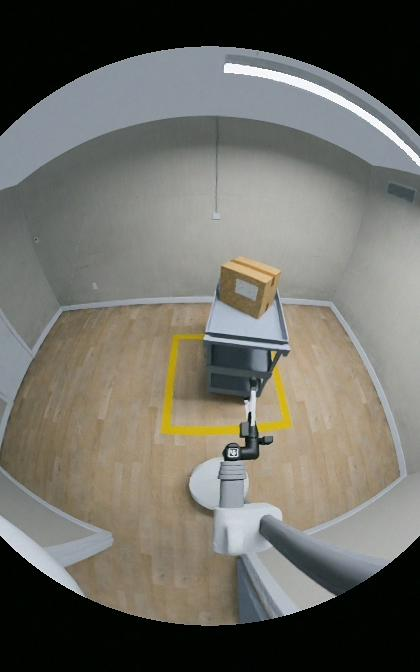

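move(
  blocking=false,
  r1={"base":{"strafe_m":1.1}},
  r2={"base":{"strafe_m":0.165,"translate_m":-0.03},"joints":{"arm_m":0.185,"wrist_yaw_rad":1.53},"pace":"slow","speeds":{"wrist_yaw_rad":0.08,"arm_m":0.02}},
)

wait(
  seconds=4,
)

wait(
  seconds=4,
  cameras=["r1_head_camera","r2_head_camera","r2_head_left_camera"],
)

Scene clock: 2132.97 s.
move: r1 moving; r2 moving
r1.base_odometry: x=+0.061 y=+1.361 heading=-0.243
r1.turned_by_wheels: +0.000
r1.turned_by_imu: +0.000
r1.base_tilt: forward=-1.6 right=+1.3
r1.lidar_m: 0.67 2.23 2.83 2.66 1.01 1.14 0.78 0.60 0.83 1.93 2.09 0.70
r1.base_status: strafe_m moving
r1.joint_positions: lift_m=+0.648 arm_m=+0.000 wrist_yaw_rad=-0.003 wrist_pitch_rad=+0.000 wrist_roll_rad=+1.569 gripper_m=+0.135
r1.joint_status: not commanded
r1.measured_speeds: translate_m=+0.000 strafe_m=+0.141 rotate_rad=-0.003 lift_m=+0.000 arm_m=+0.000 wrist_yaw_rad=+0.000 wrist_pitch_rad=+0.000 wrist_roll_rad=+0.000
r1.motor_effort: lift_m=+19(19) arm_m=-5(5) wheel_0=-10(11) wheel_1=+7(9) wheel_2=+0(2)
r1.servo_current: wrist_yaw_rad=46(59) wrist_pitch_rad=46(52) wrist_roll_rad=46(65) gripper_m=33(46)
r1.hand_pose: x=+0.4592 y=-0.0882 z=+0.8262 quat_wxyz=(+0.708, +0.706, -0.001, -0.001) (m; r1's base frame)
r1.wrist_depth_mm: - - - - - 1430 1042 / - - - 488 - 521 500 / - - 788 500 - - 504 / - - 759 504 - - 512 / - - 831 508 - - 521 / - 193 - 459 182 196 530 / - - - 142 - 1576 1098
r2.base_odometry: x=-2.160 y=-2.253 heading=-2.156
r2.turned_by_wheels: +0.001
r2.turned_by_imu: +0.002
r2.base_tilt: forward=-0.7 right=+0.1
r2.lidar_m: 1.38 0.45 1.91 3.19 3.26 4.25 - 2.39 1.67 1.55 1.59 1.46
r2.base_status: translate_m moving; strafe_m moving
r2.joint_positions: lift_m=+0.850 arm_m=+0.196 wrist_yaw_rad=+1.644 wrist_pitch_rad=+0.002 wrist_roll_rad=+0.000 gripper_m=-0.029
r2.joint_status: arm_m moving; wrist_yaw_rad moving
r2.measured_speeds: translate_m=-0.010 strafe_m=+0.051 rotate_rad=-0.001 lift_m=+0.000 arm_m=-0.020 wrist_yaw_rad=-0.084 wrist_pitch_rad=+0.000 wrist_roll_rad=+0.000
r2.motor_effort: lift_m=+21(21) arm_m=-9(11) wheel_0=-4(7) wheel_1=+5(7) wheel_2=+12(12)
r2.servo_current: wrist_yaw_rad=13(72) wrist_pitch_rad=39(46) wrist_roll_rad=52(59) gripper_m=98(104)
r2.hand_pose: x=+0.4328 y=+0.2940 z=+1.0275 quat_wxyz=(+0.681, -0.001, +0.001, +0.733) (m; r2's base frame)
r2.wrist_depth_mm: - - 241 161 239 238 238 / - - 242 162 241 240 238 / - - 245 166 243 241 241 / - - 245 164 244 243 243 / - - 246 167 244 244 243 / - - 185 166 181 245 245 / - - 249 - 248 245 247
pictures: none

Scene clock: 2135.37 s.
earlier move: r1 moving; r2 done
r1.base_odometry: x=+0.225 y=+2.020 heading=-0.243
r1.turned_by_wheels: +0.000
r1.turned_by_imu: +0.004
r1.base_tilt: forward=-1.6 right=+1.3
r1.lidar_m: 2.15 2.20 2.09 1.97 0.93 0.65 0.61 1.21 1.07 2.08 0.98 0.91
r1.base_status: strafe_m moving
r1.joint_positions: lift_m=+0.648 arm_m=+0.000 wrist_yaw_rad=-0.003 wrist_pitch_rad=+0.000 wrist_roll_rad=+1.569 gripper_m=+0.135
r1.joint_status: not commanded
r1.measured_speeds: translate_m=+0.000 strafe_m=+0.300 rotate_rad=+0.000 lift_m=+0.000 arm_m=+0.000 wrist_yaw_rad=+0.000 wrist_pitch_rad=+0.000 wrist_roll_rad=+0.000
r1.motor_effort: lift_m=+19(19) arm_m=-5(5) wheel_0=-5(11) wheel_1=+6(10) wheel_2=+0(2)
r1.servo_current: wrist_yaw_rad=46(72) wrist_pitch_rad=39(52) wrist_roll_rad=52(72) gripper_m=39(52)
r1.hand_pose: x=+0.4592 y=-0.0882 z=+0.8262 quat_wxyz=(+0.708, +0.706, -0.001, -0.001) (m; r1's base frame)
r1.wrist_depth_mm: - - - - - 1708 1098 / - - - - - 1708 1182 / - - - - - 1661 1118 / - - - - - 1661 1205 / - - - - - 1618 1205 / - 193 - - 182 196 1182 / - - - 142 - 1499 1205
r2.base_odometry: x=-2.018 y=-2.314 heading=-2.156
r2.turned_by_wheels: +0.000
r2.turned_by_imu: +0.001
r2.base_tilt: forward=-0.6 right=+0.1
r2.lidar_m: 1.06 0.49 1.94 3.04 3.11 4.10 - 2.58 1.84 1.73 1.76 1.51
r2.base_status: done
r2.joint_positions: lift_m=+0.850 arm_m=+0.185 wrist_yaw_rad=+1.529 wrist_pitch_rad=+0.002 wrist_roll_rad=+0.000 gripper_m=-0.029
r2.joint_status: all done
r2.measured_speeds: all 0
r2.motor_effort: lift_m=+21(21) arm_m=-8(14) wheel_0=+2(7) wheel_1=+3(7) wheel_2=+12(13)
r2.servo_current: wrist_yaw_rad=46(104) wrist_pitch_rad=39(52) wrist_roll_rad=39(59) gripper_m=104(111)
r2.hand_pose: x=+0.4555 y=+0.2845 z=+1.0275 quat_wxyz=(+0.722, -0.001, +0.001, +0.692) (m; r2's base frame)
r2.wrist_depth_mm: - - 244 162 237 236 233 / - - 246 163 239 236 234 / - - 247 166 241 238 236 / - - 249 164 242 239 236 / - - 250 166 242 240 236 / - - 186 167 181 240 238 / - - 252 - 244 241 239
wait: 2.40 of 4 s (r2 has come to rest)
pictures: none

Scene clock: 2137.47 s.
earlier move: r1 done
r1.base_odometry: x=+0.317 y=+2.393 heading=-0.243
r1.turned_by_wheels: +0.000
r1.turned_by_imu: +0.002
r1.base_tilt: forward=-1.6 right=+1.3
r1.lidar_m: 2.11 2.19 1.68 1.59 0.99 0.66 0.64 0.65 1.40 2.16 1.17 1.42
r1.base_status: done
r1.joint_positions: lift_m=+0.648 arm_m=+0.000 wrist_yaw_rad=-0.003 wrist_pitch_rad=+0.000 wrist_roll_rad=+1.569 gripper_m=+0.135
r1.joint_status: not commanded
r1.measured_speeds: all 0
r1.motor_effort: lift_m=+19(19) arm_m=-5(5) wheel_0=-1(11) wheel_1=+0(10) wheel_2=-1(2)
r1.servo_current: wrist_yaw_rad=59(72) wrist_pitch_rad=46(52) wrist_roll_rad=39(72) gripper_m=46(52)
r1.hand_pose: x=+0.4592 y=-0.0882 z=+0.8262 quat_wxyz=(+0.708, +0.706, -0.001, -0.001) (m; r1's base frame)
r1.wrist_depth_mm: - - - - - 1618 1098 / - - - - - 1618 1160 / - - - - - 1576 1182 / - - - - - 1708 1205 / - - - - - 1537 1182 / - 193 - - 182 197 1205 / - - - 142 - 1537 1229
r2.base_odometry: x=-2.018 y=-2.314 heading=-2.156
r2.turned_by_wheels: +0.000
r2.turned_by_imu: +0.000
r2.base_tilt: forward=-0.7 right=+0.0
r2.lidar_m: 1.05 0.48 1.92 3.03 3.11 4.08 - 2.62 1.83 1.72 1.73 1.48
r2.base_status: done
r2.joint_positions: lift_m=+0.850 arm_m=+0.185 wrist_yaw_rad=+1.529 wrist_pitch_rad=+0.002 wrist_roll_rad=+0.000 gripper_m=-0.029
r2.joint_status: all done
r2.measured_speeds: all 0
r2.motor_effort: lift_m=+21(21) arm_m=-8(14) wheel_0=+2(7) wheel_1=+3(7) wheel_2=+13(13)
r2.servo_current: wrist_yaw_rad=46(104) wrist_pitch_rad=33(52) wrist_roll_rad=52(72) gripper_m=98(111)
r2.hand_pose: x=+0.4555 y=+0.2845 z=+1.0275 quat_wxyz=(+0.722, -0.001, +0.001, +0.692) (m; r2's base frame)
r2.wrist_depth_mm: - - 243 162 238 236 232 / - - 245 163 239 236 235 / - - 247 166 241 237 235 / - - 248 164 241 238 236 / - - 249 165 243 240 237 / - - 186 167 182 240 238 / - - 252 - 246 242 240
wait: 2.10 of 4 s (r1 has come to rest)
pictures: r1_head_camera, r2_head_camera, r2_head_left_camera
Images, in order (width x height): r1_head_camera 420x560, r2_head_camera 420x560, r2_head_left_camera 420x672.

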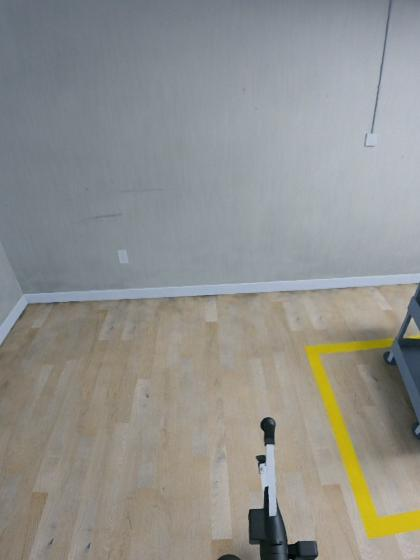

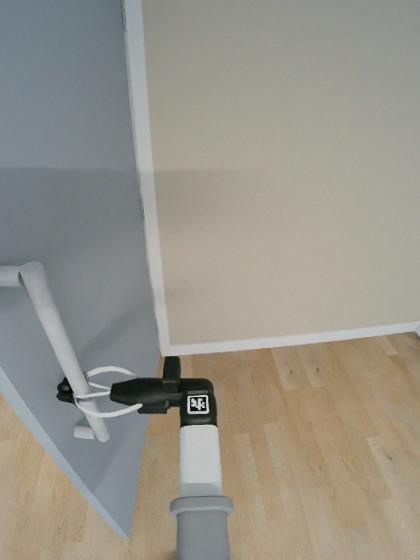

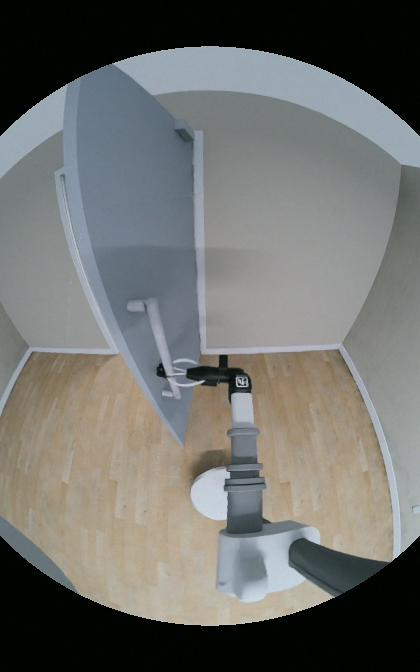

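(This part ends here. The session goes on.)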